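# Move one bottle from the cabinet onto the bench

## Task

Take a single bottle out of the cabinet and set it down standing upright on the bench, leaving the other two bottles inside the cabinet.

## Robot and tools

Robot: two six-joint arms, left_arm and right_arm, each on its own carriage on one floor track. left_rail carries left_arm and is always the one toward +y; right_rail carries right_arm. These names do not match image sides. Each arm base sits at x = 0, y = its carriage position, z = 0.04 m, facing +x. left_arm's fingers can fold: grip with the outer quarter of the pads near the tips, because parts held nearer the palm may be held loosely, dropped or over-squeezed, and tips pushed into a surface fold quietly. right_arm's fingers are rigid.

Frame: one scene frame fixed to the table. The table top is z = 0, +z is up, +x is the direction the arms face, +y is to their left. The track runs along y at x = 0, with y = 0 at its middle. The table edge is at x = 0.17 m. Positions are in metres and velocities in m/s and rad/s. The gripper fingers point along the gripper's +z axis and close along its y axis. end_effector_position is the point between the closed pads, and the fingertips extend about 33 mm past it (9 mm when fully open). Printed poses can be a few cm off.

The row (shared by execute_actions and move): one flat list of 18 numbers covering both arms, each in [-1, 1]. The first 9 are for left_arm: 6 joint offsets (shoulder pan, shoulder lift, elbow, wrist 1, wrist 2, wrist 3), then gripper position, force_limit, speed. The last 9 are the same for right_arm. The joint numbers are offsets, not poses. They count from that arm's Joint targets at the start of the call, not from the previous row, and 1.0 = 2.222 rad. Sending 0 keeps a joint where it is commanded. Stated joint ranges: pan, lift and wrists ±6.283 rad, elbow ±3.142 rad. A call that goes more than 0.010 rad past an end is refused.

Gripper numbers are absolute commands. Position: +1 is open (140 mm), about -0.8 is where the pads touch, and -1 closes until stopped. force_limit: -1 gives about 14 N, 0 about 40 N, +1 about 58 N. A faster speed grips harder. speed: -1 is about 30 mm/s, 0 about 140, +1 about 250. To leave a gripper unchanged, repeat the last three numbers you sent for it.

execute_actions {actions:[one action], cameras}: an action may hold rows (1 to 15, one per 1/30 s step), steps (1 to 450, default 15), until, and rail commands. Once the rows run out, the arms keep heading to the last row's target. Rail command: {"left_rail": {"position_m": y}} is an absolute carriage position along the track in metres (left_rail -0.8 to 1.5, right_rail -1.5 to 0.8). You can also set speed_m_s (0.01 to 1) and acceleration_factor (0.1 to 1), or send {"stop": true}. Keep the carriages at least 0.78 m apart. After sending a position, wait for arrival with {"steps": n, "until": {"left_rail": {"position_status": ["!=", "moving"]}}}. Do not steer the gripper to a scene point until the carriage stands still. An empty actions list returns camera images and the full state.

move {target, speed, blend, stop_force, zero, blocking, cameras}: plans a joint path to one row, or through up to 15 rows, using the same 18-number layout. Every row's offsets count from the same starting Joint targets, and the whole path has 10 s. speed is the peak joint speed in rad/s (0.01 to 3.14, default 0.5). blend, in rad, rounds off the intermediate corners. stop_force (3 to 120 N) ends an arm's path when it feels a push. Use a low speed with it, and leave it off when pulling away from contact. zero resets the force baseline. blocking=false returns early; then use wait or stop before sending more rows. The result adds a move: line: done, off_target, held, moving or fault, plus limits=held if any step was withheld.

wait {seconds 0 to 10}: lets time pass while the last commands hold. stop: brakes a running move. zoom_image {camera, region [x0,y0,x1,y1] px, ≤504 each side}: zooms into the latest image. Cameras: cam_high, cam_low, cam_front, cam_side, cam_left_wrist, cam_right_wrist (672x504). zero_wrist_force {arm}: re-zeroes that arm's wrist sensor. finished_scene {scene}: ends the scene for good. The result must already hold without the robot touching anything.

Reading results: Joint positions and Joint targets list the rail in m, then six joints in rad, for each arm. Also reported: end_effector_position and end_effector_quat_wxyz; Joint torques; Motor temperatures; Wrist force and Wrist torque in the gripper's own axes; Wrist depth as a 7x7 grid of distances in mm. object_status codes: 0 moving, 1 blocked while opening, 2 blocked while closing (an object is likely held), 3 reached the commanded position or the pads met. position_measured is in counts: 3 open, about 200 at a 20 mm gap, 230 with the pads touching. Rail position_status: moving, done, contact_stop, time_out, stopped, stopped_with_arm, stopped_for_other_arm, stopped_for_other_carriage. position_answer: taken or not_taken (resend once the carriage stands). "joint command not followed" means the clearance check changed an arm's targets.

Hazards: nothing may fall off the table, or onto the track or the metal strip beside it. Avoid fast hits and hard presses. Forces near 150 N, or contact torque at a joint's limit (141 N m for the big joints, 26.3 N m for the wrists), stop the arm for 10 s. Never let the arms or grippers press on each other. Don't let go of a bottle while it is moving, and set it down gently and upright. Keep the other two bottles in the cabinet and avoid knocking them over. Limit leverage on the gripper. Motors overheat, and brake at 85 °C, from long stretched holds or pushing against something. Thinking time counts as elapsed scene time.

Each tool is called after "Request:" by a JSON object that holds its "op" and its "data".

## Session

Request:
{"op": "execute_actions", "data": {"actions": []}}

Scene clock: 0.00 s.
left_arm: end_effector_position=(+0.3456, +0.9841, +0.5800) position_measured=3 object_status=3 end_effector_quat_wxyz=(+0.000, +0.000, +1.000, +0.000) | right_arm: end_effector_position=(+0.3456, -1.0890, +0.5800) position_measured=3 object_status=3 end_effector_quat_wxyz=(+0.000, +0.000, +1.000, +0.000)
Joint positions: left_arm=[0.957 -0.316 -1.725 0.971 -0.816 -1.571 -0.316] | right_arm=[-1.116 -0.316 -1.725 0.971 -0.816 -1.571 -0.316]
Joint velocities: within noise
Joint torques (N m): no reading
Motor temperatures (°C): left_arm=[33 35 29 42 40 35] | right_arm=[33 36 32 42 40 35]
Wrist force (N): no reading
Wrist torque (N m): no reading
Wrist force, peak (N): no reading
Wrist depth (mm): cam_left_wrist=[639 646 642 635 628 628 623 / - - 676 662 657 648 649 / - - 694 686 - - - / 726 143 715 - - - 143 / - 124 - - - - 121 / - 864 836 - 775 796 - / - 1702 1665 1619 1466 1677 1714] | cam_right_wrist=[- - 643 656 676 678 665 / - 684 - - 686 - - / - 719 674 711 - - - / - 135 - 779 733 - 819 / - 127 825 784 - 147 119 / - - - - 904 - - / 1873 1903 1815 1903 1873 1903 -]
Joint targets: left_arm=[0.957 -0.316 -1.725 0.971 -0.816 -1.571 -0.316] | right_arm=[-1.116 -0.316 -1.725 0.971 -0.816 -1.571 -0.316]
Tool commands: left_gripper/position=+1.0 left_gripper/force_limit=+1.0 left_gripper/speed=+1.0 right_gripper/position=+1.0 right_gripper/force_limit=+1.0 right_gripper/speed=+1.0
left_rail: position_m=0.957 position_status=done
right_rail: position_m=-1.116 position_status=done

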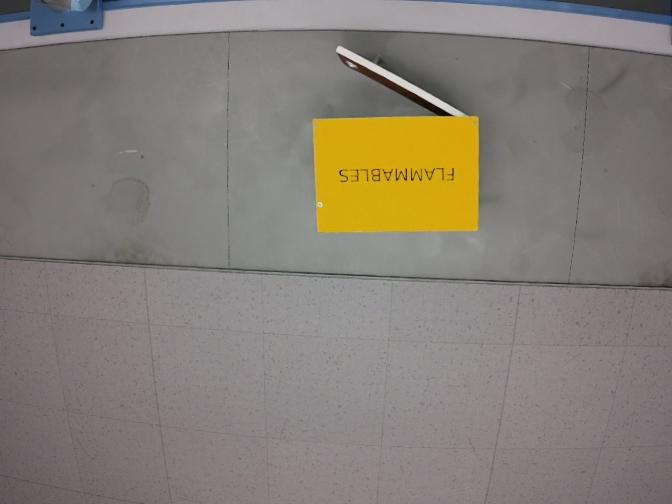

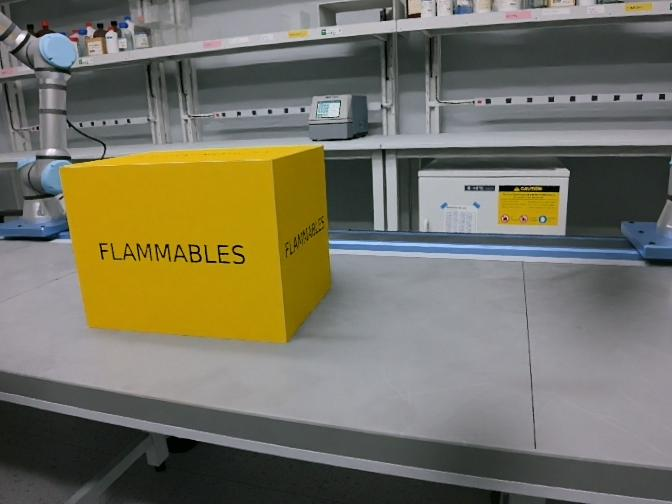

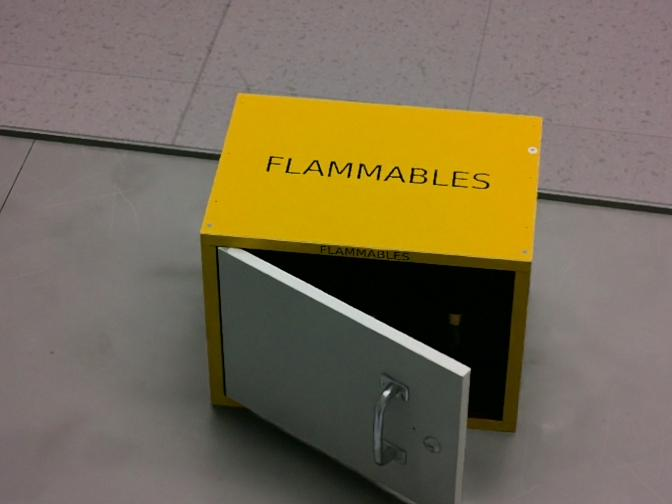

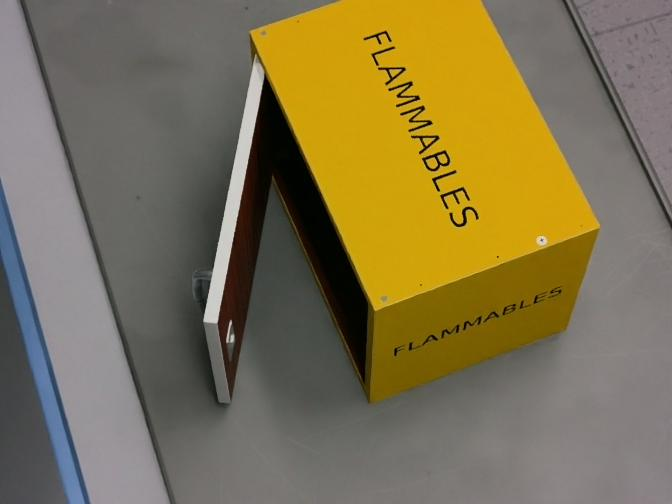

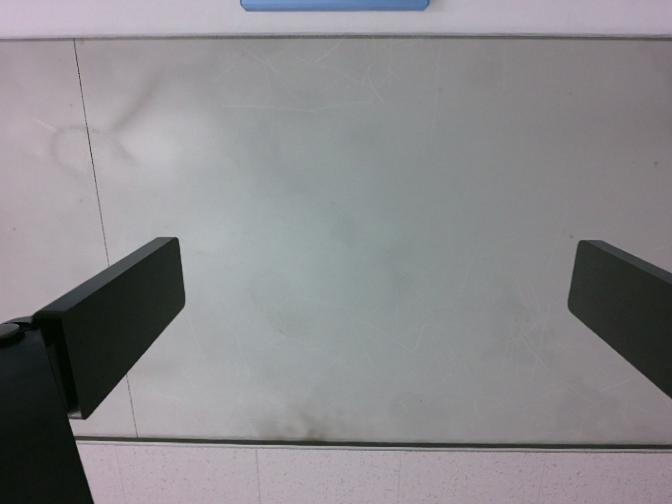

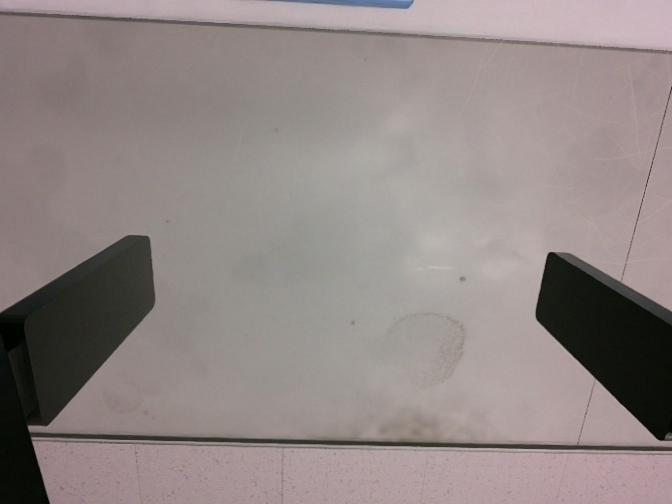

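Request:
{"op": "move", "data": {"target": [0,0,0,0,0,0,1,1,1,0.4253,0.1994,0.5509,-0.0437,0.99,0.1422,-1,-1,-0.5], "speed": 1.2}}

Request:
{"op": "move", "data": {"target": [0,0,0,0,0,0,1,1,1,0,0,0,0,0.1742,0,-1,-1,-0.5], "speed": 1.0}}

Request:
{"op": "execute_actions", "data": {"actions": [{"right_rail":{"position_m":-0.7,"speed_m_s":0.3},"steps":120,"until":{"right_rail":{"position_status":["!=","moving"]}}}], "cameras": ["cam_high","cam_side","cam_right_wrist"]}}

Scene clock: 18.63 s.
left_arm: end_effector_position=(+0.3456, +0.9841, +0.5800) position_measured=3 object_status=3 end_effector_quat_wxyz=(+0.000, +0.000, +1.000, +0.000) | right_arm: end_effector_position=(+0.2135, -0.4850, +0.2002) position_measured=232 object_status=3 end_effector_quat_wxyz=(+0.500, -0.500, -0.500, -0.500)
Joint positions: left_arm=[0.957 -0.316 -1.725 0.971 -0.816 -1.571 -0.316] | right_arm=[-1.116 0.629 -1.282 2.194 -0.913 0.629 0]
Joint torques (N m): left_arm=[0.14 -12.58 -18.68 -2.9 0.45 0.15] | right_arm=[6.71 -17.03 -8.29 -3.96 1.9 1.09]
Wrist force (N): left_arm=[-0.3 0.0 0.2] | right_arm=[0.0 -2.9 -0.9]
Wrist torque (N m): left_arm=[0.00 0.07 -0.01] | right_arm=[-0.79 -0.09 -0.01]
Wrist force, peak (N): left_arm=[-0.5 0.4 0.3] | right_arm=[-1.9 -4.4 -0.8]
Wrist depth (mm): cam_left_wrist=[648 639 639 644 606 630 627 / 655 662 670 644 - 623 672 / 678 690 659 690 - - 684 / - - - 704 - - 698 / - 123 755 - - - 121 / - 818 - 788 - - 116 / - 1665 1642 1714 1740 1619 1654] | cam_right_wrist=[2776 - 1761 - - - - / 1662 - 1494 - 523 737 370 / - - 1380 - 581 787 384 / 3278 - 911 139 665 688 403 / - - 92 94 96 438 428 / - - - - 75 76 412 / - - - - - 73 63]
Joint targets: left_arm=[0.957 -0.316 -1.725 0.971 -0.816 -1.571 -0.316] | right_arm=[-1.116 0.629 -1.282 2.195 -0.913 0.629 0.000]
left_rail: position_m=0.957 position_status=done
right_rail: position_m=-1.116 position_status=done
move: done

Scene clock: 19.73 s.
left_arm: end_effector_position=(+0.3456, +0.9841, +0.5800) position_measured=3 object_status=3 end_effector_quat_wxyz=(+0.000, +0.000, +1.000, +0.000) | right_arm: end_effector_position=(+0.3309, -0.5080, +0.2002) position_measured=232 object_status=3 end_effector_quat_wxyz=(-0.395, +0.587, +0.395, +0.587)
Joint positions: left_arm=[0.957 -0.316 -1.725 0.971 -0.816 -1.571 -0.316] | right_arm=[-1.116 0.629 -1.282 2.195 -0.913 1.016 0]
Joint torques (N m): left_arm=[-0.16 -11.22 -18.76 -2.78 0.46 0.22] | right_arm=[4.94 -17.15 -10.68 -3.43 2.01 1.44]
Wrist force (N): left_arm=[0.0 0.0 0.3] | right_arm=[0.0 -3.0 -1.0]
Wrist torque (N m): left_arm=[0.01 0.00 0.00] | right_arm=[-0.81 -0.07 -0.01]
Wrist force, peak (N): left_arm=[-0.1 0.5 0.1] | right_arm=[0.2 -3.7 -0.8]
Wrist depth (mm): cam_left_wrist=[642 625 627 635 637 637 627 / - - - - 649 632 686 / - 704 - - 686 - - / - 713 - - 720 - 130 / - 133 717 - - - 121 / - 854 - - - 793 804 / - 1702 1714 1740 1714 1630 1665] | cam_right_wrist=[1290 - - - - - - / 1333 401 678 466 452 496 5488 / 1262 446 700 834 477 - - / 814 443 696 140 507 544 4370 / 548 - 91 94 97 91 - / - - - - 75 76 69 / - - - - - 73 63]
Joint targets: left_arm=[0.957 -0.316 -1.725 0.971 -0.816 -1.571 -0.316] | right_arm=[-1.116 0.629 -1.282 2.195 -0.913 1.016 0.000]
left_rail: position_m=0.957 position_status=done
right_rail: position_m=-1.116 position_status=done
move: done

Scene clock: 21.83 s.
left_arm: end_effector_position=(+0.3456, +0.9841, +0.5800) position_measured=3 object_status=3 end_effector_quat_wxyz=(+0.000, +0.000, +1.000, +0.000) | right_arm: end_effector_position=(+0.3309, -0.0917, +0.2002) position_measured=232 object_status=3 end_effector_quat_wxyz=(-0.395, +0.587, +0.395, +0.587)
Joint positions: left_arm=[0.957 -0.316 -1.725 0.971 -0.816 -1.571 -0.316] | right_arm=[-0.7 0.629 -1.282 2.195 -0.913 1.016 0]
Joint torques (N m): left_arm=[0.2 -12.31 -18.72 -2.68 0.48 0.16] | right_arm=[1.64 -26.14 -23.92 -0.78 -2.86 0.92]
Wrist force (N): left_arm=[0.0 0.1 0.2] | right_arm=[0.0 -1.5 -3.0]
Wrist torque (N m): left_arm=[0.02 0.00 0.00] | right_arm=[-0.54 -0.07 -0.01]
Wrist force, peak (N): left_arm=[-0.4 0.3 0.1] | right_arm=[0.0 -1.5 -3.0]
Wrist depth (mm): cam_left_wrist=[644 642 655 628 623 632 632 / 620 - 672 - - - 680 / 726 740 696 - 704 674 682 / - 715 - - 759 720 709 / - 123 780 - 755 - 122 / - - - 798 - - 798 / - 1821 1753 1665 1753 1689 1677] | cam_right_wrist=[- 75 114 219 240 199 165 / - 76 119 264 398 440 396 / - 82 135 291 431 482 424 / - 80 140 191 451 513 430 / - 83 93 94 97 272 435 / - - - - 75 76 396 / - - - - - 73 63]
Joint targets: left_arm=[0.957 -0.316 -1.725 0.971 -0.816 -1.571 -0.316] | right_arm=[-0.700 0.629 -1.282 2.195 -0.913 1.016 0.000]
Tool commands: left_gripper/position=+1.0 left_gripper/force_limit=+1.0 left_gripper/speed=+1.0 right_gripper/position=-1.0 right_gripper/force_limit=-1.0 right_gripper/speed=-0.5
left_rail: position_m=0.957 position_status=done
right_rail: position_m=-0.700 speed_m_s=0.30 position_status=done
Images, in order (width x height): cam_high 672x504, cam_side 672x504, cam_right_wrist 672x504.

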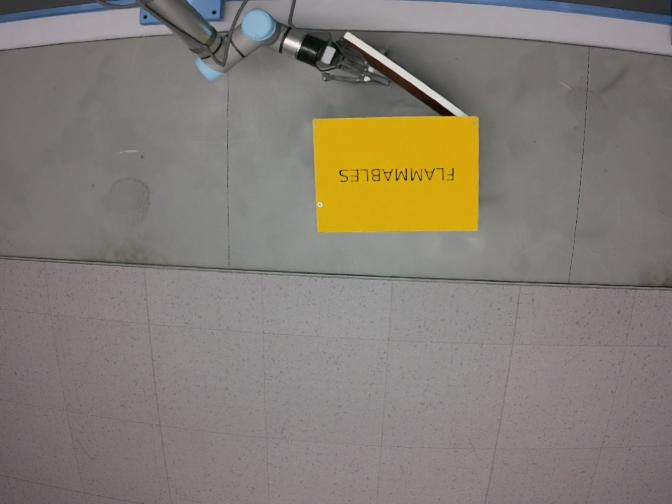

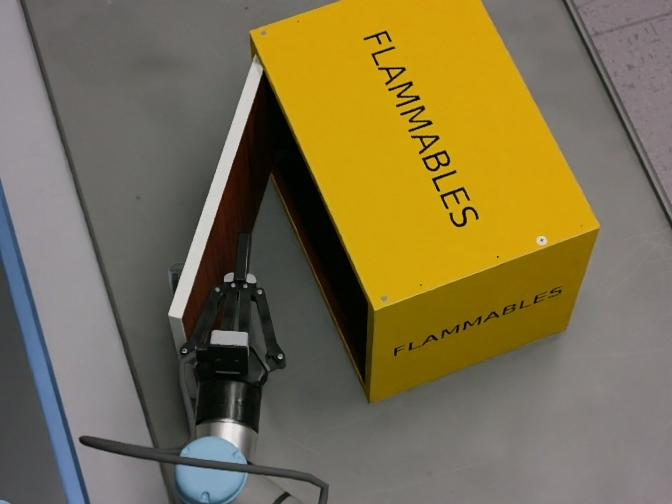

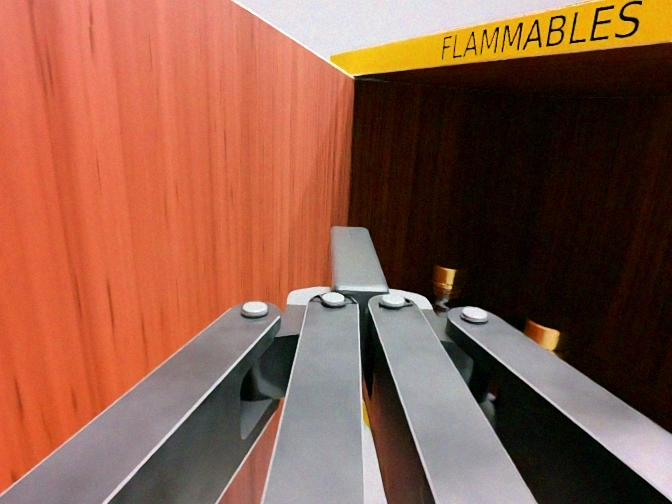

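Request:
{"op": "move", "data": {"target": [0,0,0,0,0,0,1,1,1,0.157,0,0,0,0,0,-1,-1,-0.5], "speed": 0.3, "stop_force": 30}}

Request:
{"op": "execute_actions", "data": {"actions": [{"right_rail":{"position_m":-0.47,"speed_m_s":0.13},"steps":150,"until":{"right_rail":{"position_status":["!=","moving"]}}}]}}

Request:
{"op": "move", "data": {"target": [0,0,0,0,0,0,1,1,1,-0.045,0.1238,0.1574,-0.2813,0.6449,0,-1,-1,-0.5], "speed": 0.9}}

Request:
{"op": "execute_actions", "data": {"actions": [{"right_rail":{"position_m":-0.295,"speed_m_s":0.3},"rows":[[0,0,0,0,0,0,1,1,1,0,0,0,0,0,0,0.45,-1,0]],"steps":90,"until":{"right_rail":{"position_status":["!=","moving"]}}}], "cameras": ["cam_high","cam_side","cam_right_wrist"]}}

Scene clock: 35.83 s.
left_arm: end_effector_position=(+0.3456, +0.9841, +0.5800) position_measured=3 object_status=3 end_effector_quat_wxyz=(+0.000, +0.000, +1.000, +0.000) | right_arm: end_effector_position=(+0.1031, -0.0152, +0.2002) position_measured=232 object_status=3 end_effector_quat_wxyz=(+0.490, -0.509, -0.490, -0.510)
Joint positions: left_arm=[0.957 -0.316 -1.725 0.971 -0.816 -1.571 -0.316] | right_arm=[-0.7 0.978 -1.282 2.195 -0.913 1.016 0]
Joint torques (N m): left_arm=[0.98 -11.96 -19.79 -2.7 0.48 0.39] | right_arm=[8.37 -20.31 -9.5 -1.71 1.82 0.04]
Wrist force (N): left_arm=[-0.1 0.1 0.1] | right_arm=[0.2 -2.5 -1.5]
Wrist torque (N m): left_arm=[0.03 0.02 0.00] | right_arm=[-0.92 -0.10 -0.01]
Wrist force, peak (N): left_arm=[-0.2 0.3 0.5] | right_arm=[-0.5 9.4 0.3]
Wrist depth (mm): cam_left_wrist=[676 644 635 625 632 632 628 / 660 664 682 - 662 655 670 / - - - 680 - - 680 / 740 - - - - 717 121 / - 123 757 782 - - 121 / - 890 - 755 821 - - / - 1727 1702 1654 1714 1554 1896] | cam_right_wrist=[2776 - - 152 - - - / 2165 - - 159 172 189 209 / 2433 - - 170 184 203 225 / - 2987 837 167 194 216 243 / 2070 618 91 94 97 225 264 / - - - - 75 77 279 / - - - - - 73 63]
Joint targets: left_arm=[0.957 -0.316 -1.725 0.971 -0.816 -1.571 -0.316] | right_arm=[-0.700 0.978 -1.282 2.195 -0.913 1.016 0.000]
left_rail: position_m=0.957 position_status=done
right_rail: position_m=-0.700 speed_m_s=0.30 position_status=done
move: done

Scene clock: 38.07 s.
left_arm: end_effector_position=(+0.3456, +0.9841, +0.5800) position_measured=3 object_status=3 end_effector_quat_wxyz=(+0.000, +0.000, +1.000, +0.000) | right_arm: end_effector_position=(+0.1031, +0.2148, +0.2002) position_measured=232 object_status=3 end_effector_quat_wxyz=(+0.490, -0.509, -0.490, -0.510)
Joint positions: left_arm=[0.957 -0.316 -1.725 0.971 -0.816 -1.571 -0.316] | right_arm=[-0.47 0.978 -1.282 2.195 -0.913 1.016 0]
Joint torques (N m): left_arm=[-0.61 -11.48 -19.85 -2.76 0.4 0.32] | right_arm=[0.42 -20.68 -25.68 -3.27 1.24 -0.39]
Wrist force (N): left_arm=[-0.1 -0.1 0.1] | right_arm=[0.0 -3.2 -2.5]
Wrist torque (N m): left_arm=[-0.02 0.02 0.00] | right_arm=[-0.89 -0.06 -0.01]
Wrist force, peak (N): left_arm=[-0.3 0.3 0.4] | right_arm=[0.3 -3.8 -4.5]
Wrist depth (mm): cam_left_wrist=[655 644 642 620 620 625 630 / - - 676 - - - - / 686 702 - 700 - - - / - 674 709 707 747 713 130 / - 124 - 738 - - 121 / - - - 821 793 854 804 / - 1677 1702 1702 1677 1642 1654] | cam_right_wrist=[- 2950 - 161 150 138 128 / - - - 164 153 142 134 / - - 817 174 160 149 140 / 1204 - 779 174 168 155 145 / 2052 652 91 94 96 159 150 / - - - - 75 76 153 / - - - - - 73 63]
Joint targets: left_arm=[0.957 -0.316 -1.725 0.971 -0.816 -1.571 -0.316] | right_arm=[-0.470 0.978 -1.282 2.195 -0.913 1.016 0.000]
Tool commands: left_gripper/position=+1.0 left_gripper/force_limit=+1.0 left_gripper/speed=+1.0 right_gripper/position=-1.0 right_gripper/force_limit=-1.0 right_gripper/speed=-0.5
left_rail: position_m=0.957 position_status=done
right_rail: position_m=-0.470 speed_m_s=0.13 position_status=done

Scene clock: 40.37 s.
left_arm: end_effector_position=(+0.3456, +0.9841, +0.5800) position_measured=3 object_status=3 end_effector_quat_wxyz=(+0.000, +0.000, +1.000, +0.000) | right_arm: end_effector_position=(+0.3621, -0.2000, +0.0703) position_measured=232 object_status=3 end_effector_quat_wxyz=(+0.000, +0.707, +0.000, +0.707)
Joint positions: left_arm=[0.957 -0.316 -1.725 0.971 -0.816 -1.571 -0.316] | right_arm=[-0.47 0.878 -1.007 2.544 -1.538 2.449 0]
Joint torques (N m): left_arm=[0.62 -12.8 -20.61 -2.89 0.43 0.25] | right_arm=[-9.35 -15.63 4.46 -3.9 1.91 -0.53]
Wrist force (N): left_arm=[-0.1 0.2 0.3] | right_arm=[0.2 -3.5 -0.3]
Wrist torque (N m): left_arm=[0.03 0.03 0.00] | right_arm=[-0.92 -0.09 -0.01]
Wrist force, peak (N): left_arm=[-0.5 0.2 0.2] | right_arm=[1.3 -5.8 -1.7]
Wrist depth (mm): cam_left_wrist=[639 635 623 - 672 618 622 / 674 686 - - - - - / - - 713 - - - - / - - - - 740 - 122 / - 124 777 - - - 121 / - - 769 - - - - / - 1714 1727 1677 1714 1702 1665] | cam_right_wrist=[425 435 435 440 214 - 4916 / 438 449 454 456 210 - - / 428 471 279 436 222 3806 - / 268 324 292 157 231 - - / 228 234 92 94 96 91 291 / - - - - 75 76 73 / - - - - - 73 63]
Joint targets: left_arm=[0.957 -0.316 -1.725 0.971 -0.816 -1.571 -0.316] | right_arm=[-0.470 0.878 -1.007 2.544 -1.538 2.449 0.000]
left_rail: position_m=0.957 position_status=done
right_rail: position_m=-0.470 speed_m_s=0.13 position_status=done
move: done

Scene clock: 41.67 s.
left_arm: end_effector_position=(+0.3456, +0.9841, +0.5800) position_measured=3 object_status=3 end_effector_quat_wxyz=(+0.000, +0.000, +1.000, +0.000) | right_arm: end_effector_position=(+0.3621, -0.0250, +0.0703) position_measured=72 object_status=3 end_effector_quat_wxyz=(+0.000, +0.707, +0.000, +0.707)
Joint positions: left_arm=[0.957 -0.316 -1.725 0.971 -0.816 -1.571 -0.316] | right_arm=[-0.295 0.878 -1.007 2.544 -1.538 2.449 0]
Joint torques (N m): left_arm=[0.28 -12.25 -19.85 -3.05 0.42 0.33] | right_arm=[-5.74 -19.7 -4.45 -2.7 1.93 -0.55]
Wrist force (N): left_arm=[0.1 0.0 0.3] | right_arm=[0.2 -3.3 -0.5]
Wrist torque (N m): left_arm=[0.00 -0.02 0.00] | right_arm=[-0.88 -0.07 -0.01]
Wrist force, peak (N): left_arm=[-0.2 0.4 0.2] | right_arm=[0.3 -4.6 -0.3]
Wrist depth (mm): cam_left_wrist=[634 642 610 625 614 614 628 / - 688 747 - 659 657 607 / - - - - - 724 655 / - - 717 - - - 143 / - 132 798 - 777 - 121 / - 815 883 796 815 772 798 / - 1727 1702 1677 - 1665 1689] | cam_right_wrist=[263 378 426 439 437 429 304 / 251 326 453 449 463 405 301 / 268 309 465 470 486 287 298 / 268 310 286 288 362 289 298 / - 103 228 232 237 126 263 / - 175 196 200 205 187 78 / - 155 157 160 162 164 -]
Joint targets: left_arm=[0.957 -0.316 -1.725 0.971 -0.816 -1.571 -0.316] | right_arm=[-0.295 0.878 -1.007 2.544 -1.538 2.449 0.000]
left_rail: position_m=0.957 position_status=done
right_rail: position_m=-0.295 speed_m_s=0.30 position_status=done
Images, in order (width x height): cam_high 672x504, cam_side 672x504, cam_right_wrist 672x504.

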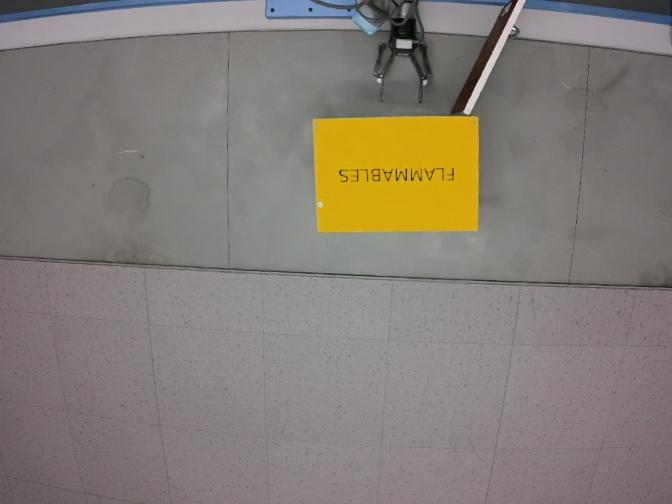

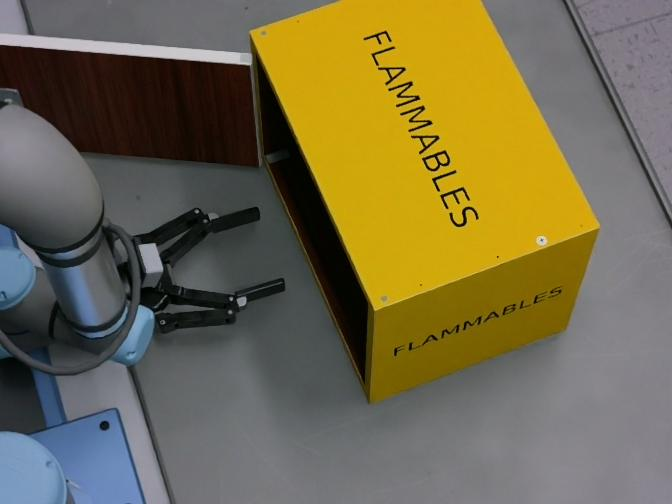

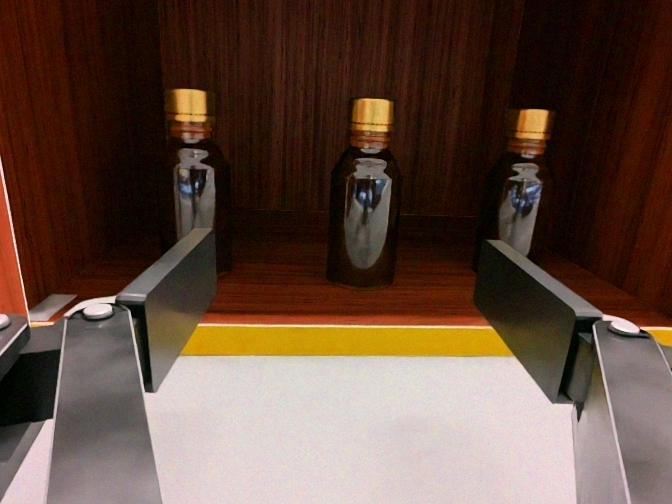

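Request:
{"op": "execute_actions", "data": {"actions": [{"right_rail":{"position_m":-0.3075,"speed_m_s":0.3},"steps":60,"until":{"right_rail":{"position_status":["!=","moving"]}}}]}}

Request:
{"op": "move", "data": {"target": [[0,0,0,0,0,0,1,1,1,-0.0197,-0.1113,-0.0482,0.3304,-0.0364,0.1251,0.45,-1,0],[0,0,0,0,0,0,1,1,1,-0.0977,-0.1017,-0.0716,0.3207,-0.1095,0.0894,0.45,-1,0]], "speed": 0.4, "cameras": ["cam_right_wrist"]}}

Scene clock: 68.37 s.
left_arm: end_effector_position=(+0.3456, +0.9841, +0.5800) position_measured=3 object_status=3 end_effector_quat_wxyz=(+0.000, +0.000, +1.000, +0.000) | right_arm: end_effector_position=(+0.3621, -0.0375, +0.0703) position_measured=72 object_status=3 end_effector_quat_wxyz=(+0.000, +0.707, +0.000, +0.707)
Joint positions: left_arm=[0.957 -0.316 -1.725 0.971 -0.816 -1.571 -0.316] | right_arm=[-0.307 0.878 -1.007 2.544 -1.538 2.449 0]
Joint torques (N m): left_arm=[0.72 -12.59 -20.26 -2.96 0.43 0.4] | right_arm=[3.75 -32.06 -7.11 0.14 1.81 -0.59]
Wrist force (N): left_arm=[-0.2 0.0 0.0] | right_arm=[0.3 -3.6 -0.4]
Wrist torque (N m): left_arm=[0.01 0.03 0.00] | right_arm=[-0.94 -0.08 -0.01]
Wrist force, peak (N): left_arm=[0.0 0.5 0.3] | right_arm=[0.2 -5.1 -0.3]
Wrist depth (mm): cam_left_wrist=[644 635 637 625 632 653 627 / - - 651 - - 630 - / - 698 676 678 684 680 - / 740 - - 722 698 726 128 / - 123 762 762 - - 121 / - - - - - - - / - 1677 1677 1665 1608 1702 1654] | cam_right_wrist=[287 413 429 440 444 406 285 / 275 332 454 450 464 363 284 / 277 261 469 - 491 289 283 / 268 271 309 287 360 289 279 / - 103 226 234 238 126 248 / - 177 196 201 203 187 78 / - 155 157 159 162 163 -]
Joint targets: left_arm=[0.957 -0.316 -1.725 0.971 -0.816 -1.571 -0.316] | right_arm=[-0.308 0.878 -1.007 2.544 -1.538 2.449 0.000]
Tool commands: left_gripper/position=+1.0 left_gripper/force_limit=+1.0 left_gripper/speed=+1.0 right_gripper/position=+0.45 right_gripper/force_limit=-1.0 right_gripper/speed=+0.0
left_rail: position_m=0.957 position_status=done
right_rail: position_m=-0.307 position_m_goal=-0.308 speed_m_s=0.30 position_status=done

Scene clock: 71.70 s.
left_arm: end_effector_position=(+0.3456, +0.9841, +0.5800) position_measured=3 object_status=3 end_effector_quat_wxyz=(+0.000, +0.000, +1.000, +0.000) | right_arm: end_effector_position=(+0.4305, -0.0377, +0.0704) position_measured=72 object_status=3 end_effector_quat_wxyz=(+0.000, +0.793, +0.000, +0.609)
Joint positions: left_arm=[0.957 -0.316 -1.725 0.971 -0.816 -1.571 -0.316] | right_arm=[-0.308 0.661 -1.233 2.385 -0.826 2.206 0.199]
Joint torques (N m): left_arm=[0.22 -11.87 -19.72 -2.69 0.39 0.69] | right_arm=[-9.69 -14.34 -22.63 -3.61 -2.35 -1.54]
Wrist force (N): left_arm=[-0.1 0.2 0.1] | right_arm=[0.3 -3.1 -0.6]
Wrist torque (N m): left_arm=[0.04 0.03 -0.01] | right_arm=[-0.81 -0.04 0.04]
Wrist force, peak (N): left_arm=[-0.4 0.4 0.3] | right_arm=[0.2 -3.7 -0.3]
Wrist depth (mm): cam_left_wrist=[639 641 634 634 623 622 630 / - 662 - 690 - - 639 / - - 696 - 729 651 - / - - 717 - 750 713 122 / - 123 - 764 772 - 121 / - - - - 788 - - / - 1807 1665 1702 1677 1714 1642] | cam_right_wrist=[250 340 350 347 360 356 265 / 179 363 376 175 391 382 244 / 198 190 342 180 342 215 255 / 243 199 251 200 264 219 260 / - 103 200 204 208 126 226 / - 171 177 180 182 184 78 / - - 162 164 167 172 -]
Joint targets: left_arm=[0.957 -0.316 -1.725 0.971 -0.816 -1.571 -0.316] | right_arm=[-0.308 0.661 -1.233 2.385 -0.826 2.206 0.199]
left_rail: position_m=0.957 position_status=done
right_rail: position_m=-0.308 speed_m_s=0.30 position_status=done
move: done
Images, in order (width x height): cam_right_wrist 672x504.

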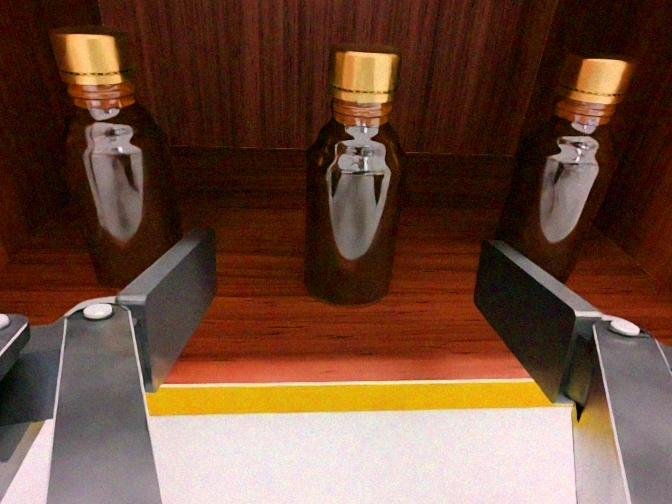

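Request:
{"op": "move", "data": {"target": [[0,0,0,0,0,0,1,1,1,-0.0609,0.0227,-0.0452,0.0104,-0.0580,-0.0223,0.45,-1,0],[0,0,0,0,0,0,1,1,1,-0.0665,0.0266,-0.0527,0.0134,-0.0633,-0.0241,0.45,-1,0]], "speed": 0.15, "blend": [0.02,0], "stop_force": 8}}

Request:
{"op": "execute_actions", "data": {"actions": [{"rows":[[0,0,0,0,0,0,1,1,1,0,0,0,0,0,0,-1,-0.05,-1]],"steps":75}], "cameras": ["cam_right_wrist"]}}

Scene clock: 85.53 s.
left_arm: end_effector_position=(+0.3456, +0.9841, +0.5800) position_measured=3 object_status=3 end_effector_quat_wxyz=(+0.000, +0.000, +1.000, +0.000) | right_arm: end_effector_position=(+0.5095, -0.0369, +0.0702) position_measured=72 object_status=3 end_effector_quat_wxyz=(+0.000, +0.793, +0.000, +0.609)
Joint positions: left_arm=[0.957 -0.316 -1.725 0.971 -0.816 -1.571 -0.316] | right_arm=[-0.308 0.513 -1.174 2.268 -0.796 2.065 0.145]
Joint torques (N m): left_arm=[1.52 -12.98 -19.61 -2.87 0.5 0.77] | right_arm=[-8.33 -18.02 -22.76 1.24 -2.35 -1.39]
Wrist force (N): left_arm=[-0.1 0.0 -0.1] | right_arm=[0.5 -3.2 -0.6]
Wrist torque (N m): left_arm=[0.01 0.02 0.00] | right_arm=[-0.83 -0.10 0.05]
Wrist force, peak (N): left_arm=[-0.2 0.0 0.6] | right_arm=[0.4 -3.3 -0.6]
Wrist depth (mm): cam_left_wrist=[641 642 639 642 646 649 628 / - 666 - 670 657 657 655 / 711 - - - 688 - 682 / - 709 - - 715 - 122 / - 123 - - - - 121 / - 830 - 864 - 824 - / - 1753 1850 1793 1689 1689 1619] | cam_right_wrist=[269 275 280 283 286 292 274 / 289 298 303 103 103 318 284 / 290 316 320 105 113 340 262 / 133 255 251 110 240 268 144 / - 103 194 119 192 126 141 / - 155 167 133 165 163 78 / - 142 143 143 147 148 -]
Joint targets: left_arm=[0.957 -0.316 -1.725 0.971 -0.816 -1.571 -0.316] | right_arm=[-0.308 0.513 -1.174 2.268 -0.796 2.065 0.145]
left_rail: position_m=0.957 position_status=done
right_rail: position_m=-0.308 speed_m_s=0.30 position_status=done
move: done; blend cut to 0.0083 rad at target 1

Scene clock: 88.23 s.
left_arm: end_effector_position=(+0.3456, +0.9841, +0.5800) position_measured=3 object_status=3 end_effector_quat_wxyz=(+0.000, +0.000, +1.000, +0.000) | right_arm: end_effector_position=(+0.5095, -0.0369, +0.0702) position_measured=162 object_status=2 end_effector_quat_wxyz=(+0.000, +0.793, +0.000, +0.609)
Joint positions: left_arm=[0.957 -0.316 -1.725 0.971 -0.816 -1.571 -0.316] | right_arm=[-0.308 0.513 -1.174 2.268 -0.796 2.065 0.145]
Joint torques (N m): left_arm=[1.49 -12.08 -19.61 -3 0.46 0.81] | right_arm=[-6.51 -18.99 -20.72 1.15 -1.86 -1.12]
Wrist force (N): left_arm=[-0.1 0.2 0.0] | right_arm=[2.1 -3.5 -2.1]
Wrist torque (N m): left_arm=[0.05 0.02 0.00] | right_arm=[-0.79 -0.17 0.14]
Wrist force, peak (N): left_arm=[-0.2 0.3 -0.4] | right_arm=[2.1 -3.5 -2.1]
Wrist depth (mm): cam_left_wrist=[637 648 657 - 637 612 632 / - 646 - 684 639 664 - / - - - - - 682 - / - - - 700 720 729 135 / - 132 886 - 757 - 122 / - 796 807 755 796 845 - / - 1702 1654 1702 1630 1821 1677] | cam_right_wrist=[268 273 277 283 285 290 272 / 288 299 302 96 302 316 284 / 290 315 320 100 332 340 262 / 133 246 250 110 263 272 144 / - 93 98 117 123 100 148 / - 89 66 134 146 76 76 / - - 60 144 150 - 72]
Joint targets: left_arm=[0.957 -0.316 -1.725 0.971 -0.816 -1.571 -0.316] | right_arm=[-0.308 0.513 -1.174 2.268 -0.796 2.065 0.145]
left_rail: position_m=0.957 position_status=done
right_rail: position_m=-0.308 speed_m_s=0.30 position_status=done
Images, in order (width x height): cam_right_wrist 672x504.

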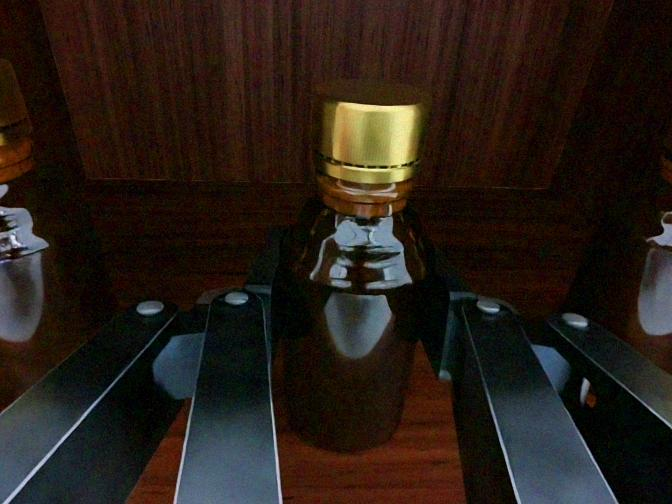

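Request:
{"op": "move", "data": {"target": [[0,0,0,0,0,0,1,1,1,0,-0.0351,-0.0059,0.041,0,0,-1,-0.05,-1],[0,0,0,0,0,0,1,1,1,0.0665,-0.0669,0.0459,0.0339,0.0633,0.0241,-1,-0.05,-1],[0,0,0,0,0,0,1,1,1,0.1445,-0.0796,0.0694,0.0466,0.1365,0.0599,-1,-0.05,-1]], "speed": [0.1,0.25,0.3], "blend": [0.02,0.03,0]}}

Request:
{"op": "execute_actions", "data": {"actions": [{"right_rail":{"position_m":-0.8,"speed_m_s":0.3,"acceleration_factor":0.5},"steps":150,"until":{"right_rail":{"position_status":["!=","moving"]}}}], "cameras": ["cam_high","cam_right_wrist"]}}

Request:
{"op": "move", "data": {"target": [[0,0,0,0,0,0,1,1,1,0,0.067,0.008,-0.0752,0,0,-1,-0.05,-1],[0,0,0,0,0,0,1,1,1,0,0.0753,0.009,-0.0845,0,0,-1,-0.05,-1]], "speed": [0.08,0.02], "stop_force": 4, "cameras": ["cam_right_wrist"]}}

Scene clock: 109.50 s.
left_arm: end_effector_position=(+0.3456, +0.9841, +0.5800) position_measured=3 object_status=3 end_effector_quat_wxyz=(+0.000, +0.000, +1.000, +0.000) | right_arm: end_effector_position=(+0.3656, -0.0375, +0.0999) position_measured=162 object_status=2 end_effector_quat_wxyz=(+0.000, +0.793, +0.000, +0.609)
Joint positions: left_arm=[0.957 -0.316 -1.725 0.971 -0.816 -1.571 -0.316] | right_arm=[-0.308 0.834 -1.351 2.422 -0.692 2.368 0.278]
Joint torques (N m): left_arm=[1.32 -12.88 -19.01 -2.59 0.39 0.83] | right_arm=[5.35 -31 -4.56 1.37 2.61 1.37]
Wrist force (N): left_arm=[-0.1 0.1 0.1] | right_arm=[-2.4 -2.9 0.4]
Wrist torque (N m): left_arm=[0.03 0.02 -0.01] | right_arm=[-0.78 -0.02 -0.02]
Wrist force, peak (N): left_arm=[-0.1 0.4 0.4] | right_arm=[2.2 -3.6 -2.0]
Wrist depth (mm): cam_left_wrist=[637 627 635 634 644 614 630 / 670 - 662 - - 627 - / 692 690 - 670 - - - / 707 - - 715 731 735 130 / - 123 - 762 759 - 121 / - - - - - - - / - 1514 1727 1714 - 1702 1689] | cam_right_wrist=[275 392 408 412 417 401 282 / 277 248 448 96 443 341 283 / 277 259 389 104 378 283 282 / 270 286 280 110 295 311 281 / 249 93 98 117 116 102 265 / - 89 66 135 - 76 76 / - - - 189 197 - 72]
Joint targets: left_arm=[0.957 -0.316 -1.725 0.971 -0.816 -1.571 -0.316] | right_arm=[-0.308 0.834 -1.351 2.422 -0.692 2.368 0.278]
left_rail: position_m=0.957 position_status=done
right_rail: position_m=-0.308 speed_m_s=0.30 position_status=done
move: done

Scene clock: 112.27 s.
left_arm: end_effector_position=(+0.3456, +0.9841, +0.5800) position_measured=3 object_status=3 end_effector_quat_wxyz=(+0.000, +0.000, +1.000, +0.000) | right_arm: end_effector_position=(+0.3655, -0.5301, +0.0999) position_measured=162 object_status=2 end_effector_quat_wxyz=(+0.000, +0.793, +0.000, +0.609)
Joint positions: left_arm=[0.957 -0.316 -1.725 0.971 -0.816 -1.571 -0.316] | right_arm=[-0.8 0.834 -1.351 2.422 -0.692 2.368 0.278]
Joint torques (N m): left_arm=[1.42 -13.62 -20.86 -3.1 0.35 0.91] | right_arm=[4.38 -26.67 -9.6 0.61 1.95 1.25]
Wrist force (N): left_arm=[-0.1 0.5 0.2] | right_arm=[-2.2 -3.2 0.2]
Wrist torque (N m): left_arm=[0.10 0.02 -0.01] | right_arm=[-0.85 -0.06 -0.02]
Wrist force, peak (N): left_arm=[-0.4 0.3 0.1] | right_arm=[-2.4 -4.2 0.3]
Wrist depth (mm): cam_left_wrist=[639 639 641 659 635 627 623 / - - 641 674 - - 642 / - - 686 678 707 - - / - - 755 - 745 - 121 / - 123 830 788 722 743 121 / - - 810 807 842 - - / - 1677 1689 1665 1524 1714 1654] | cam_right_wrist=[- - 5130 - - - - / 456 6051 - 95 100 - - / 438 416 - 104 428 449 577 / 322 337 322 109 130 366 - / - 90 98 117 115 100 280 / - 89 66 132 - 76 76 / - - - 149 196 - 72]
Joint targets: left_arm=[0.957 -0.316 -1.725 0.971 -0.816 -1.571 -0.316] | right_arm=[-0.800 0.834 -1.351 2.422 -0.692 2.368 0.278]
Tool commands: left_gripper/position=+1.0 left_gripper/force_limit=+1.0 left_gripper/speed=+1.0 right_gripper/position=-1.0 right_gripper/force_limit=-0.05 right_gripper/speed=-1.0
left_rail: position_m=0.957 position_status=done
right_rail: position_m=-0.800 speed_m_s=0.30 position_status=done
Images, in order (width x height): cam_high 672x504, cam_right_wrist 672x504.

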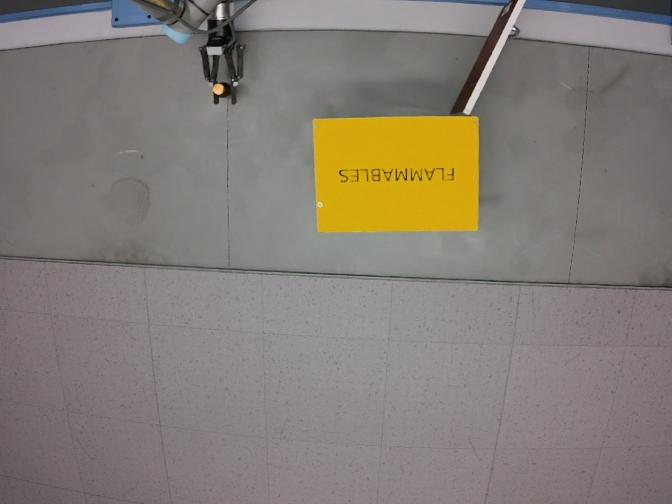

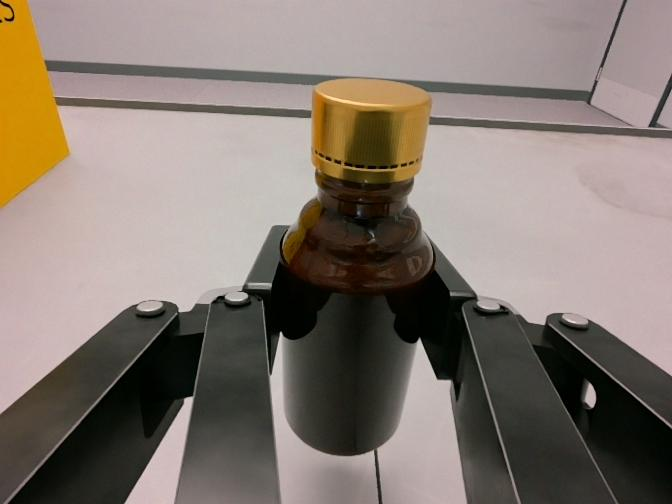

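Scene clock: 116.10 s.
left_arm: end_effector_position=(+0.3456, +0.9841, +0.5800) position_measured=3 object_status=3 end_effector_quat_wxyz=(+0.000, +0.000, +1.000, +0.000) | right_arm: end_effector_position=(+0.3659, -0.5296, +0.0515) position_measured=162 object_status=2 end_effector_quat_wxyz=(+0.000, +0.793, +0.000, +0.609)
Joint positions: left_arm=[0.957 -0.316 -1.725 0.971 -0.816 -1.571 -0.316] | right_arm=[-0.8 0.834 -1.189 2.442 -0.874 2.368 0.278]
Joint torques (N m): left_arm=[1.83 -12.75 -19.21 -3.2 0.31 0.82] | right_arm=[1.01 -32.33 -13.48 1.68 0.58 1.24]
Wrist force (N): left_arm=[-0.3 0.1 0.3] | right_arm=[0.9 -3.8 -0.6]
Wrist torque (N m): left_arm=[0.01 0.06 0.00] | right_arm=[-0.87 -0.17 0.05]
Wrist force, peak (N): left_arm=[-0.4 0.4 0.3] | right_arm=[7.6 -2.5 -2.7]
Wrist depth (mm): cam_left_wrist=[646 641 630 657 622 628 627 / 651 720 664 664 - - - / 672 694 678 653 707 - 674 / 715 - - - 798 - 129 / - 123 - - - 777 122 / - - 845 - - - - / - 1677 1702 1727 1677 1597 1689] | cam_right_wrist=[- 4538 4916 - - 4453 - / 425 501 674 95 463 597 594 / 321 325 334 104 317 371 384 / - 247 248 109 118 271 268 / - 93 98 117 123 100 205 / - 89 66 134 146 76 76 / - - 60 144 - - 72]
Joint targets: left_arm=[0.957 -0.316 -1.725 0.971 -0.816 -1.571 -0.316] | right_arm=[-0.800 0.834 -1.189 2.442 -0.874 2.368 0.278]
left_rail: position_m=0.957 position_status=done
right_rail: position_m=-0.800 speed_m_s=0.30 position_status=done
move: contact (right_arm); path passed 1 of 2 targets
Images, in order (width x height): cam_right_wrist 672x504.

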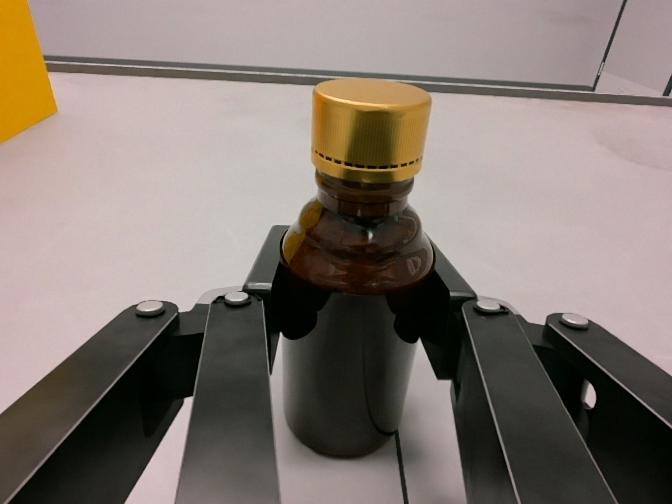

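Request:
{"op": "execute_actions", "data": {"actions": [{"rows":[[0,0,0,0,0,0,1,1,1,0,0,0,0,0,0,0.45,-0.05,-1]],"steps":40}]}}

Request:
{"op": "move", "data": {"target": [[-0.22,0.015,0.173,-0.188,0,-0.22,-1,-1,-0.5,0.0666,0.0033,0.0027,0.0259,0.0612,0.0414,0.45,-0.05,-1],[-0.4428,0.0305,0.3458,-0.3767,0,-0.4428,-1,-1,-0.5,0.1506,0.0218,-0.0135,0.091,0.1338,0.1207,0.45,-0.05,-1]], "speed": 0.5, "blend": [0.02,0], "cameras": ["cam_high","cam_right_wrist"]}}

Scene clock: 155.43 s.
left_arm: end_effector_position=(+0.3456, +0.9841, +0.5800) position_measured=3 object_status=3 end_effector_quat_wxyz=(+0.000, +0.000, +1.000, +0.000) | right_arm: end_effector_position=(+0.3659, -0.5296, +0.0515) position_measured=72 object_status=0 end_effector_quat_wxyz=(+0.000, +0.793, +0.000, +0.609)
Joint positions: left_arm=[0.957 -0.316 -1.725 0.971 -0.816 -1.571 -0.316] | right_arm=[-0.8 0.834 -1.189 2.442 -0.874 2.368 0.278]
Joint torques (N m): left_arm=[1.68 -13.88 -18.94 -3.04 0.46 1.09] | right_arm=[1.18 -31.51 -18.19 -2.29 0.52 0.98]
Wrist force (N): left_arm=[0.0 0.1 0.0] | right_arm=[0.5 -3.4 -0.4]
Wrist torque (N m): left_arm=[0.03 0.00 0.00] | right_arm=[-0.87 -0.09 -0.02]
Wrist force, peak (N): left_arm=[-0.1 0.3 0.5] | right_arm=[0.8 -3.7 -0.7]
Wrist depth (mm): cam_left_wrist=[648 639 632 634 632 623 627 / 664 676 - - 688 649 - / - - 674 692 698 682 - / - 720 - 702 688 707 123 / - 132 - 772 720 - 121 / - 796 - - - 796 - / - - 1714 1911 1642 1714 1714] | cam_right_wrist=[- - - - - 4453 - / - - - 95 100 486 628 / 298 303 336 101 317 392 376 / 242 258 252 109 238 158 278 / - 103 192 116 192 126 225 / - 109 167 133 167 163 77 / - 141 142 144 146 152 -]
Joint targets: left_arm=[0.957 -0.316 -1.725 0.971 -0.816 -1.571 -0.316] | right_arm=[-0.800 0.834 -1.189 2.442 -0.874 2.368 0.278]
left_rail: position_m=0.957 position_status=done
right_rail: position_m=-0.800 speed_m_s=0.30 position_status=done

Scene clock: 158.00 s.
left_arm: end_effector_position=(+0.2500, +0.5550, +0.2830) position_measured=232 object_status=3 end_effector_quat_wxyz=(+0.000, +0.000, +1.000, +0.000) | right_arm: end_effector_position=(+0.2706, -0.5298, +0.0514) position_measured=72 object_status=3 end_effector_quat_wxyz=(+0.000, +0.793, +0.000, +0.609)
Joint positions: left_arm=[0.957 -1.3 -1.657 1.739 -1.653 -1.571 -1.3] | right_arm=[-0.8 1.169 -1.141 2.412 -0.672 2.666 0.546]
Joint torques (N m): left_arm=[-11.07 -13.84 -17.96 -5.6 0.36 -2.53] | right_arm=[6.51 -14.69 -16.61 2.97 3.18 1.36]
Wrist force (N): left_arm=[0.0 -0.1 -0.3] | right_arm=[0.3 -3.1 -0.5]
Wrist torque (N m): left_arm=[-0.04 -0.02 0.02] | right_arm=[-0.82 -0.04 -0.03]
Wrist force, peak (N): left_arm=[2.0 -1.3 1.2] | right_arm=[0.6 -3.4 -0.6]
Wrist depth (mm): cam_left_wrist=[386 386 385 384 384 380 377 / 393 - - 393 391 390 - / - 398 405 412 406 403 409 / - - 429 130 132 - 419 / - - 83 87 81 93 - / 477 - - - - - - / - - - - - - -] | cam_right_wrist=[461 - 3869 176 - - - / 435 - 541 188 - - 631 / 326 333 323 197 313 364 386 / 243 259 254 214 266 160 290 / - 103 194 204 208 126 217 / - 155 168 170 173 163 78 / - 142 142 149 146 153 -]
Joint targets: left_arm=[0.957 -1.300 -1.657 1.739 -1.653 -1.571 -1.300] | right_arm=[-0.800 1.169 -1.141 2.412 -0.671 2.666 0.546]
left_rail: position_m=0.957 position_status=done
right_rail: position_m=-0.800 speed_m_s=0.30 position_status=done
move: done
Images, in order (width x height): cam_high 672x504, cam_right_wrist 672x504.

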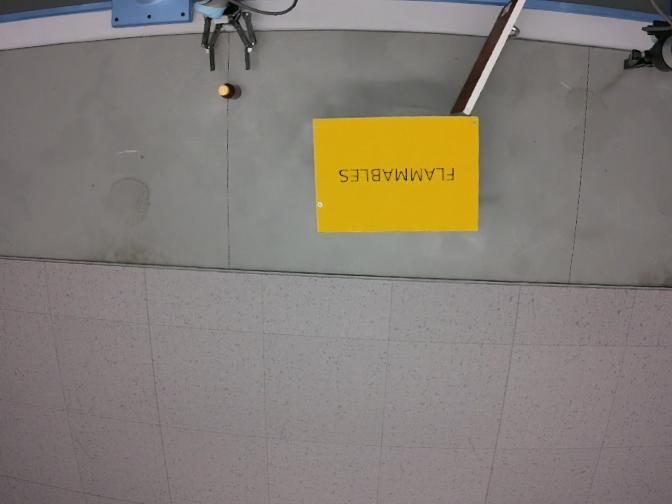

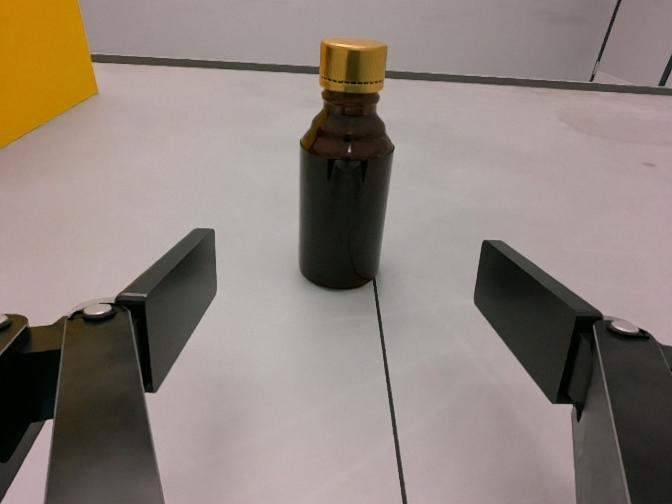

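Request:
{"op": "execute_actions", "data": {"actions": [{"left_rail":{"position_m":0.38,"speed_m_s":0.15},"steps":200,"until":{"left_rail":{"position_status":["!=","moving"]}}}], "cameras": ["cam_high","cam_side","cam_left_wrist"]}}

Scene clock: 166.73 s.
left_arm: end_effector_position=(+0.2500, -0.0219, +0.2830) position_measured=232 object_status=3 end_effector_quat_wxyz=(+0.000, +0.000, +1.000, +0.000) | right_arm: end_effector_position=(+0.2706, -0.5298, +0.0514) position_measured=72 object_status=3 end_effector_quat_wxyz=(+0.000, +0.793, +0.000, +0.609)
Joint positions: left_arm=[0.38 -1.3 -1.657 1.739 -1.653 -1.571 -1.3] | right_arm=[-0.8 1.169 -1.141 2.412 -0.671 2.666 0.546]
Joint torques (N m): left_arm=[-5.9 -18.94 -32.67 -5.43 -0.66 -2.09] | right_arm=[6.78 -14.49 -17.23 3.03 3.07 1.37]
Wrist force (N): left_arm=[1.8 2.6 -0.3] | right_arm=[0.4 -2.9 -0.5]
Wrist torque (N m): left_arm=[-0.06 -0.17 -0.01] | right_arm=[-0.79 -0.07 -0.03]
Wrist force, peak (N): left_arm=[-0.4 13.7 -0.6] | right_arm=[0.4 -3.3 -0.4]
Wrist depth (mm): cam_left_wrist=[381 383 384 382 381 381 380 / - 139 248 387 - 387 - / - - 161 408 405 413 414 / - - 141 160 147 - - / - - 83 87 81 92 - / - - - - - - - / - - - - - - -] | cam_right_wrist=[- - - 175 5363 - 2878 / - - 460 - 512 - - / 321 306 - 194 337 - - / 242 262 232 - 263 148 278 / - 103 201 205 209 126 225 / - 155 168 175 173 164 78 / - 142 143 144 146 152 -]
Joint targets: left_arm=[0.380 -1.300 -1.657 1.739 -1.653 -1.571 -1.300] | right_arm=[-0.800 1.169 -1.141 2.412 -0.671 2.666 0.546]
Tool commands: left_gripper/position=-1.0 left_gripper/force_limit=-1.0 left_gripper/speed=-0.5 right_gripper/position=+0.45 right_gripper/force_limit=-0.05 right_gripper/speed=-1.0
left_rail: position_m=0.380 speed_m_s=0.15 position_status=done
right_rail: position_m=-0.800 speed_m_s=0.30 position_status=done
Images, in order (width x height): cam_high 672x504, cam_side 672x504, cam_left_wrist 672x504.

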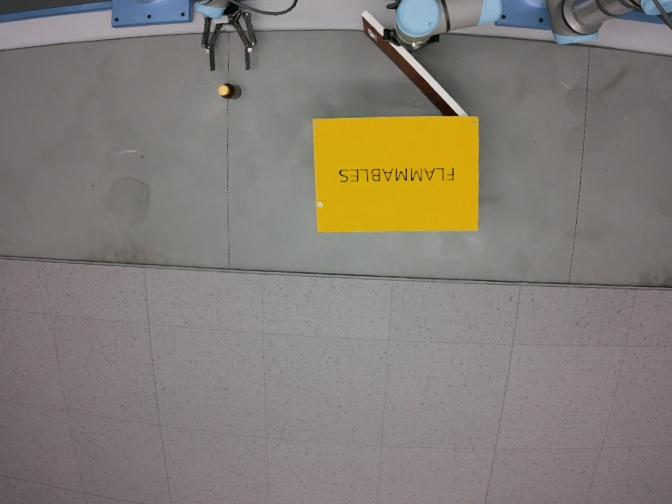

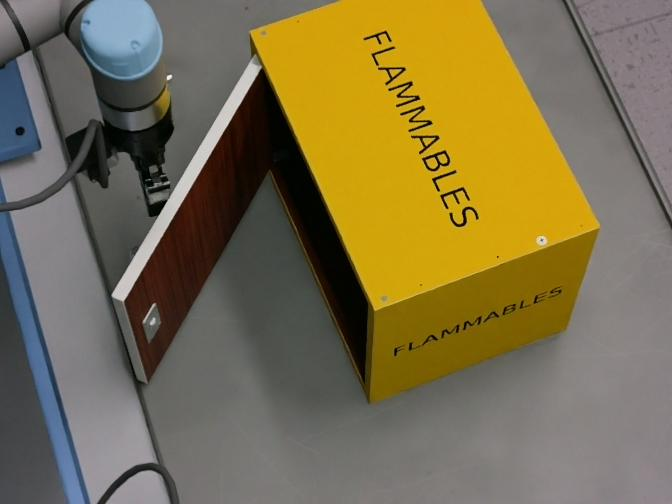

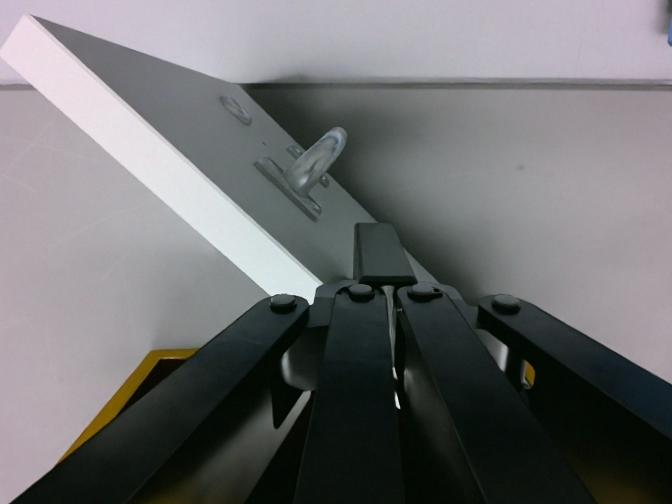

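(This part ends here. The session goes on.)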